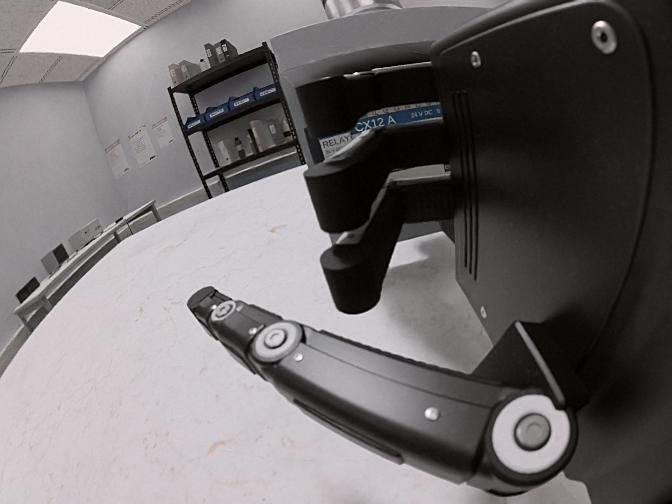

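>>> execute_actions(
  actions=[
    [[0.0001,0,0.0002,0,0,0,1,1,1,-1,-1,0.948,0,0.48,0,0,0,0,0,0,1,1,1,1,-1,0.948,0,0.2],[0.0002,0,0.0004,0,0,0,1,1,1,-1,-1,0.948,0,0.48,0,0,0,0,0,0,1,1,1,1,-1,0.948,0,0.2],[0.0003,0,0.0006,0,0,0,1,1,1,-1,-1,0.948,0,0.48,0,0,0,0,0,0,1,1,1,1,-1,0.948,0,0.2],[0.0004,0,0.0008,0,0,0,1,1,1,-1,-1,0.948,0,0.48,0,0,0,0,0,0,1,1,1,1,-1,0.948,0,0.2],[0.0005,0,0.001,0,0,0,1,1,1,-1,-1,0.948,0,0.48,0,0,0,0,0,0,1,1,1,1,-1,0.948,0,0.2],[0.0006,0,0.0012,0,0,0,1,1,1,-1,-1,0.948,0,0.48,0,0,0,0,0,0,1,1,1,1,-1,0.948,0,0.2],[0.0007,0,0.0014,0,0,0,1,1,1,-1,-1,0.948,0,0.48,0,0,0,0,0,0,1,1,1,1,-1,0.948,0,0.2],[0.0008,0,0.0016,0,0,0,1,1,1,-1,-1,0.948,0,0.48,0,0,0,0,0,0,1,1,1,1,-1,0.948,0,0.2],[0.0009,0,0.0018,0,0,0,1,1,1,-1,-1,0.948,0,0.48,0,0,0,0,0,0,1,1,1,1,-1,0.948,0,0.2],[0.001,0,0.002,0,0,0,1,1,1,-1,-1,0.948,0,0.48,0,0,0,0,0,0,1,1,1,1,-1,0.948,0,0.2],[0.0011,0,0.0022,0,0,0,1,1,1,-1,-1,0.948,0,0.48,0,0,0,0,0,0,1,1,1,1,-1,0.948,0,0.2],[0.0012,0,0.0024,0,0,0,1,1,1,-1,-1,0.948,0,0.48,0,0,0,0,0,0,1,1,1,1,-1,0.948,0,0.2],[0.0012,0,0.0026,0,0,0,1,1,1,-1,-1,0.948,0,0.48,0,0,0,0,0,0,1,1,1,1,-1,0.948,0,0.2],[0.0012,0,0.0028,0,0,0,1,1,1,-1,-1,0.948,0,0.48,0,0,0,0,0,0,1,1,1,1,-1,0.948,0,0.2],[0.0012,0,0.003,0,0,0,1,1,1,-1,-1,0.948,0,0.48,0,0,0,0,0,0,1,1,1,1,-1,0.948,0,0.2]],
  ],
  cameras=["cam_left_wrist"],
)

Scene clock: 865.50 s.
left_arm: end_effector_position=(+0.3651, +0.1476, +0.0797) hand_measured=(+1.000, +1.000, +1.000, -1.000, -1.000, +0.948) hand_load_n=(+0.0, +0.0, +0.0, -0.5, +0.0, +0.0) hand_stopped_by=(target, target, target, target, target, target) hand_force_limit=0.00 hand_speed=0.48 end_effector_quat_wxyz=(+0.705, +0.031, +0.708, -0.019) | right_arm: end_effector_position=(+0.5319, +0.0282, +0.0484) hand_measured=(+1.000, +1.000, +1.000, +1.000, -1.000, +0.948) hand_load_n=(+0.0, +0.0, +0.0, +0.0, +0.0, +0.0) hand_stopped_by=(target, target, target, target, target, target) hand_force_limit=0.00 hand_speed=0.20 end_effector_quat_wxyz=(-0.126, +0.715, +0.677, -0.120)
Joint positions: left_arm=[2.249 -1.929 -2.316 4.238 -2.445 4.723] | right_arm=[0.574 -0.841 1.22 -1.653 -1.381 -2.588]
Joint torques (N m): left_arm=[24.07 12.39 29.19 4.25 2.25 1.57] | right_arm=[11.06 -49.94 -12.88 4.69 2.59 -0.83]
Wrist force (N): left_arm=[-13.7 -1.8 -41.8] | right_arm=[1.7 38.1 -18.8]
Wrist torque (N m): left_arm=[2.04 -0.12 -0.66] | right_arm=[2.95 0.61 1.91]
Wrist force, peak (N): left_arm=[-13.7 -1.8 -41.8] | right_arm=[1.7 38.1 -18.8]
Hand target: left_arm +0.3652, +0.1476, +0.0797; +0.705, +0.031, +0.708, -0.019 | right_arm +0.5318, +0.0282, +0.0484; -0.126, +0.715, +0.677, -0.120
Off the commanded pose: left_arm 0.000 m, 0 deg | right_arm 0.000 m, 0 deg.

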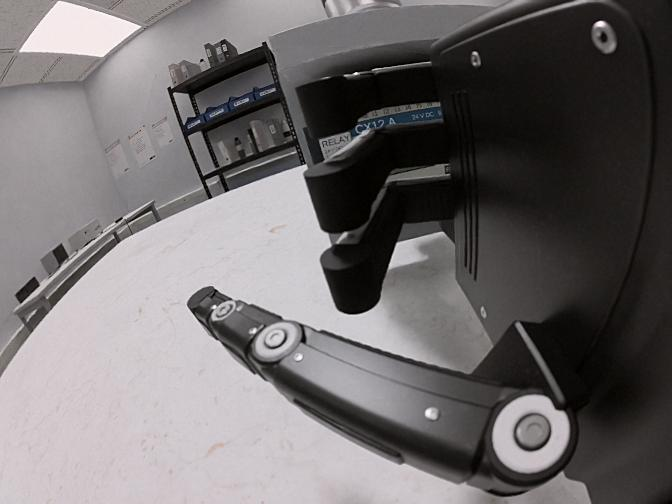

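>>> zoom_image(
  camera="cam_left_wrist",
  region=[315, 95, 445, 175],
)

Scaled by 3.877 from the camera's image (finer frame: 960x720).

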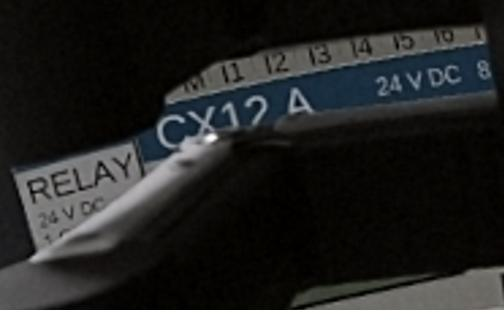

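>>> execute_actions(
  actions=[
    [[0,0,0.0001,0,0,0,1,1,1,-1,-1,0.948,0,0.48,0,0,0,0,0,0,1,1,1,1,-1,0.948,0,0.2],[0,0,0.0003,0,0,0,1,1,1,-1,-1,0.948,0,0.48,0,0,0,0,0,0,1,1,1,1,-1,0.948,0,0.2],[0,0,0.0005,0,0,0,1,1,1,-1,-1,0.948,0,0.48,0,0,0,0,0,0,1,1,1,1,-1,0.948,0,0.2],[0,0,0.0007,0,0,0,1,1,1,-1,-1,0.948,0,0.48,0,0,0,0,0,0,1,1,1,1,-1,0.948,0,0.2],[0,0,0.0009,0,0,0,1,1,1,-1,-1,0.948,0,0.48,0,0,0,0,0,0,1,1,1,1,-1,0.948,0,0.2],[0,0,0.0011,0,0,0,1,1,1,-1,-1,0.948,0,0.48,0,0,0,0,0,0,1,1,1,1,-1,0.948,0,0.2],[0,0,0.0013,0,0,0,1,1,1,-1,-1,0.948,0,0.48,0,0,0,0,0,0,1,1,1,1,-1,0.948,0,0.2],[0,0,0.0015,0,0,0,1,1,1,-1,-1,0.948,0,0.48,0,0,0,0,0,0,1,1,1,1,-1,0.948,0,0.2],[0,0,0.0017,0,0,0,1,1,1,-1,-1,0.948,0,0.48,0,0,0,0,0,0,1,1,1,1,-1,0.948,0,0.2]],
  ],
  cameras=["cam_left_wrist"],
)

Scene clock: 877.13 s.
left_arm: end_effector_position=(+0.3662, +0.1476, +0.0797) hand_measured=(+1.000, +1.000, +1.000, -1.000, -1.000, +0.948) hand_load_n=(+0.0, +0.0, +0.0, -0.5, +0.0, +0.0) hand_stopped_by=(target, target, target, target, target, target) hand_force_limit=0.00 hand_speed=0.48 end_effector_quat_wxyz=(+0.705, +0.031, +0.708, -0.019) | right_arm: end_effector_position=(+0.5318, +0.0282, +0.0484) hand_measured=(+1.000, +1.000, +1.000, +1.000, -1.000, +0.948) hand_load_n=(+0.0, +0.0, +0.5, +0.0, +0.0, +0.0) hand_stopped_by=(target, target, target, target, target, target) hand_force_limit=0.00 hand_speed=0.20 end_effector_quat_wxyz=(-0.126, +0.715, +0.677, -0.120)
Joint positions: left_arm=[2.252 -1.93 -2.315 4.237 -2.443 4.723] | right_arm=[0.574 -0.841 1.22 -1.653 -1.381 -2.588]
Joint torques (N m): left_arm=[29.94 12.31 34.66 1.49 1.94 1.69] | right_arm=[24.09 -37.67 -4.25 8.18 4.53 -0.58]
Wrist force (N): left_arm=[-12.2 -2.7 -62.0] | right_arm=[1.6 53.0 -32.9]
Wrist torque (N m): left_arm=[3.18 -0.54 -0.56] | right_arm=[4.36 1.28 2.74]
Wrist force, peak (N): left_arm=[-12.2 -2.6 -62.2] | right_arm=[1.7 53.1 -33.0]
Hand target: left_arm +0.3662, +0.1476, +0.0797; +0.705, +0.031, +0.708, -0.019 | right_arm +0.5318, +0.0282, +0.0484; -0.126, +0.715, +0.677, -0.120
Off the commanded pose: left_arm 0.000 m, 0 deg | right_arm 0.000 m, 0 deg.

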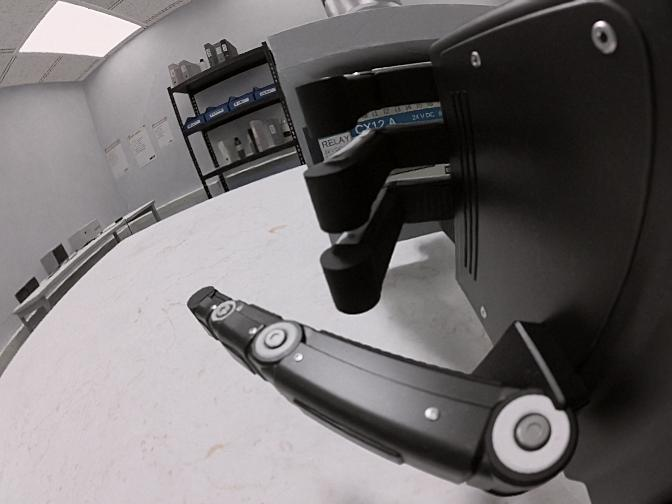

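>>> execute_actions(
  actions=[
    [[0,0,-0.0012,0,0,0,1,1,1,-1,-1,0.948,0,0.48,0,0,0,0,0,0,1,1,1,1,-1,0.948,0,0.2],[0,0,-0.0045,0,0,0,1,1,1,-1,-1,0.948,0,0.48,0,0,0,0,0,0,1,1,1,1,-1,0.948,0,0.2],[0,0,-0.0096,0,0,0,1,1,1,-1,-1,0.948,0,0.48,0,0,0,0,0,0,1,1,1,1,-1,0.948,0,0.2],[0,0,-0.0163,0,0,0,1,1,1,-1,-1,0.948,0,0.48,0,0,0,0,0,0,1,1,1,1,-1,0.948,0,0.2],[0,0,-0.024,0,0,0,1,1,1,-1,-1,0.948,0,0.48,0,0,0,0,0,0,1,1,1,1,-1,0.948,0,0.2],[-0.0002,-0.0005,-0.0326,0.0017,0,0,1,1,1,-1,-1,0.948,0,0.48,0,0,0,0,0,0,1,1,1,1,-1,0.948,0,0.2],[-0.0006,-0.002,-0.0416,0.0064,0,0,1,1,1,-1,-1,0.948,0,0.48,0,0,0,0,0,0,1,1,1,1,-1,0.948,0,0.2],[-0.0012,-0.0041,-0.0509,0.0132,0,0,1,1,1,-1,-1,0.948,0,0.48,0,0,0,0,0,0,1,1,1,1,-1,0.948,0,0.2],[-0.0019,-0.0068,-0.0599,0.0215,0,0,1,1,1,-1,-1,0.948,0,0.48,0,0,0,0,0,0,1,1,1,1,-1,0.948,0,0.2],[-0.0028,-0.0096,-0.0685,0.0306,0,0,1,1,1,-1,-1,0.948,0,0.48,0,0,0,0,0,0,1,1,1,1,-1,0.948,0,0.2],[-0.0036,-0.0124,-0.0762,0.0396,0,0,1,1,1,-1,-1,0.948,0,0.48,0,0,0,0,0,0,1,1,1,1,-1,0.948,0,0.2],[-0.0043,-0.0151,-0.0829,0.0479,0,0,1,1,1,-1,-1,0.948,0,0.48,0,0,0,0,0,0,1,1,1,1,-1,0.948,0,0.2],[-0.0049,-0.0172,-0.088,0.0547,0,0,1,1,1,-1,-1,0.948,0,0.48,0,0,0,0,0,0,1,1,1,1,-1,0.948,0,0.2],[-0.0053,-0.0187,-0.0913,0.0594,0,0,1,1,1,-1,-1,0.948,0,0.48,0,0,0,0,0,0,1,1,1,1,-1,0.948,0,0.2],[-0.0055,-0.0192,-0.0925,0.0611,0,0,1,1,1,-1,-1,0.948,0,0.48,0,0,0,0,0,0,1,1,1,1,-1,0.948,0,0.2]],
    [[0.0003,0.0005,0.0007,0.0022,0,0,-1,-1,-1,-1,-1,0.948,0,0.3,0,0,0,0,0,0,1,1,1,1,-1,0.948,0,0.2],[0.001,0.002,0.0027,0.0084,0,0,-1,-1,-1,-1,-1,0.948,0,0.3,0,0,0,0,0,0,1,1,1,1,-1,0.948,0,0.2],[0.0021,0.0042,0.0059,0.0179,0,0,-1,-1,-1,-1,-1,0.948,0,0.3,0,0,0,0,0,0,1,1,1,1,-1,0.948,0,0.2],[0.0036,0.0072,0.0099,0.0303,0,0,-1,-1,-1,-1,-1,0.948,0,0.3,0,0,0,0,0,0,1,1,1,1,-1,0.948,0,0.2],[0.0052,0.0105,0.0146,0.0445,0,0,-1,-1,-1,-1,-1,0.948,0,0.3,0,0,0,0,0,0,1,1,1,1,-1,0.948,0,0.2],[0.0071,0.0143,0.0198,0.0605,0,0,-1,-1,-1,-1,-1,0.948,0,0.3,0,0,0,0,0,0,1,1,1,1,-1,0.948,0,0.2],[0.0091,0.0183,0.0253,0.0774,0,0,-1,-1,-1,-1,-1,0.948,0,0.3,0,0,0,0,0,0,1,1,1,1,-1,0.948,0,0.2],[0.0111,0.0224,0.031,0.0946,0,0,-1,-1,-1,-1,-1,0.948,0,0.3,0,0,0,0,0,0,1,1,1,1,-1,0.948,0,0.2],[0.0131,0.0264,0.0365,0.1115,0,0,-1,-1,-1,-1,-1,0.948,0,0.3,0,0,0,0,0,0,1,1,1,1,-1,0.948,0,0.2],[0.015,0.0302,0.0417,0.1275,0,0,-1,-1,-1,-1,-1,0.948,0,0.3,0,0,0,0,0,0,1,1,1,1,-1,0.948,0,0.2],[0.0166,0.0335,0.0464,0.1417,0,0,-1,-1,-1,-1,-1,0.948,0,0.3,0,0,0,0,0,0,1,1,1,1,-1,0.948,0,0.2],[0.0181,0.0365,0.0504,0.1541,0,0,-1,-1,-1,-1,-1,0.948,0,0.3,0,0,0,0,0,0,1,1,1,1,-1,0.948,0,0.2],[0.0192,0.0387,0.0535,0.1636,0,0,-1,-1,-1,-1,-1,0.948,0,0.3,0,0,0,0,0,0,1,1,1,1,-1,0.948,0,0.2],[0.0199,0.0402,0.0556,0.1698,0,0,-1,-1,-1,-1,-1,0.948,0,0.3,0,0,0,0,0,0,1,1,1,1,-1,0.948,0,0.2],[0.0202,0.0407,0.0563,0.172,0,0,-1,-1,-1,-1,-1,0.948,0,0.3,0,0,0,0,0,0,1,1,1,1,-1,0.948,0,0.2]],
  ],
  cameras=["cam_left_wrist", "cam_low"],
)

Scene clock: 896.90 s.
left_arm: end_effector_position=(+0.3399, +0.1556, +0.0721) hand_measured=(-1.000, -1.000, -1.000, -1.000, -1.000, +0.948) hand_load_n=(+0.0, +0.0, +0.0, +0.5, +0.0, +0.5) hand_stopped_by=(target, target, target, target, target, target) hand_force_limit=0.00 hand_speed=0.30 end_effector_quat_wxyz=(+0.665, +0.233, +0.677, -0.212) | right_arm: end_effector_position=(+0.5318, +0.0282, +0.0484) hand_measured=(+1.000, +1.000, +1.000, +1.000, -1.000, +0.948) hand_load_n=(+0.0, +0.0, +0.0, +0.0, +0.0, +0.0) hand_stopped_by=(target, target, target, target, target, target) hand_force_limit=0.00 hand_speed=0.20 end_effector_quat_wxyz=(-0.126, +0.715, +0.677, -0.120)
Joint positions: left_arm=[2.708 -1.688 -2.746 4.409 -1.416 4.739] | right_arm=[0.574 -0.841 1.22 -1.653 -1.381 -2.588]
Joint torques (N m): left_arm=[9.65 23.55 -4.56 3.22 2.43 1.75] | right_arm=[-7.82 -64.42 -27.99 -3.14 -0.95 -0.26]
Wrist force (N): left_arm=[-0.2 0.0 1.7] | right_arm=[0.4 -0.6 -2.9]
Wrist torque (N m): left_arm=[-0.37 -0.17 -0.03] | right_arm=[-0.03 0.03 -0.13]
Wrist force, peak (N): left_arm=[-12.4 -2.5 -62.7] | right_arm=[2.0 53.4 -33.4]
Hand target: left_arm +0.3489, +0.1549, +0.0710; +0.648, +0.281, +0.654, -0.271 | right_arm +0.5318, +0.0282, +0.0484; -0.126, +0.715, +0.677, -0.120
Off the commanded pose: left_arm 0.009 m, 9 deg | right_arm 0.000 m, 0 deg.
Images, in order (width x height): cam_low 896x504, cam_left_wrist 672x504.

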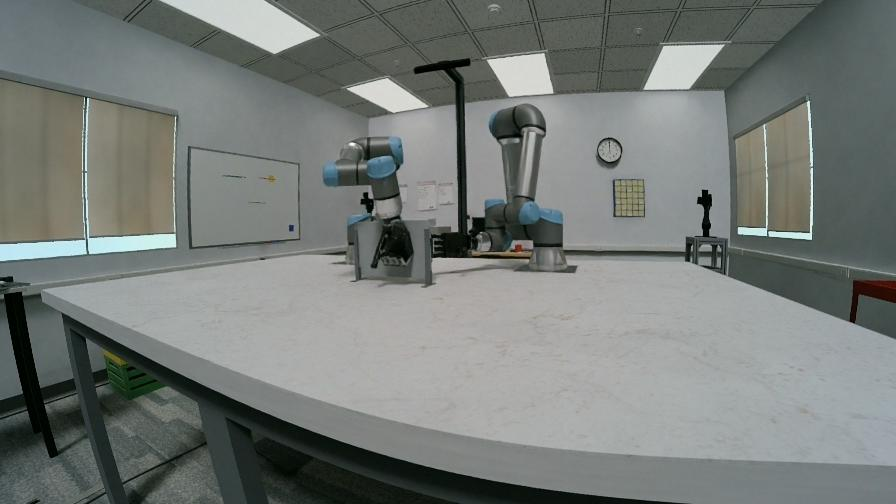

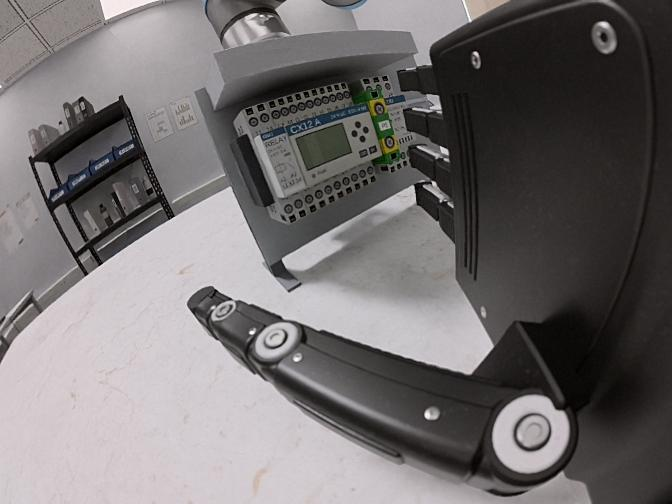

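>>> zoom_image(
  camera="cam_left_wrist",
  region=[235, 85, 315, 145],
)

>>> zoom_image(
  camera="cam_left_wrist",
  region=[255, 165, 335, 235],
)

>>> zoom_image(
  camera="cam_left_wrist",
  region=[345, 70, 425, 190],
)

>>> zoom_image(
  camera="cam_left_wrist",
  region=[225, 70, 425, 230],
)

Scaled by 6.300 from the camera's image (finer frame: 960x720).

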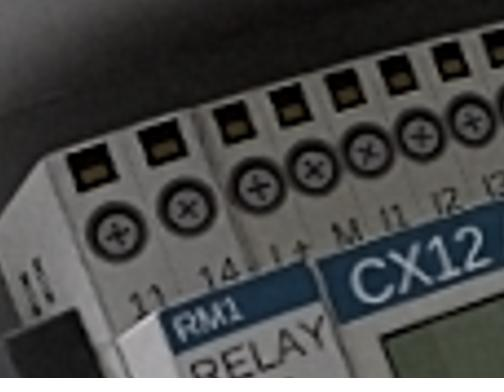

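Scaled by 6.300 from the camera's image (finer frame: 960x720).

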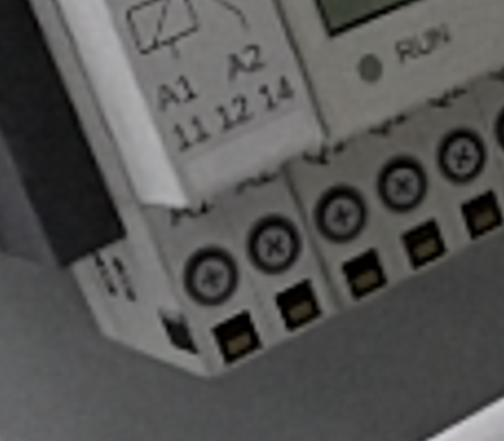

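Scaled by 4.200 from the camera's image (finer frame: 960x720).

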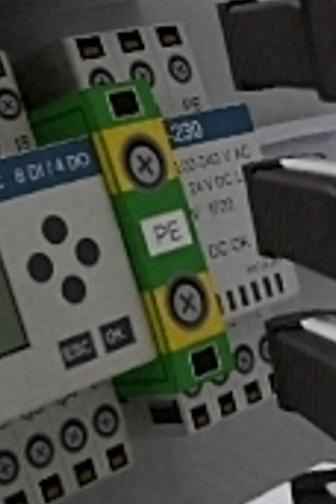

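Scaled by 2.520 from the camera's image (finer frame: 960x720).

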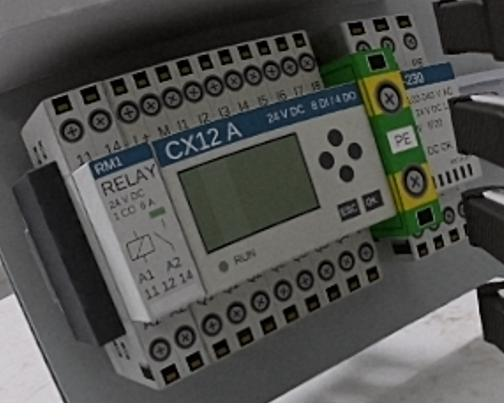

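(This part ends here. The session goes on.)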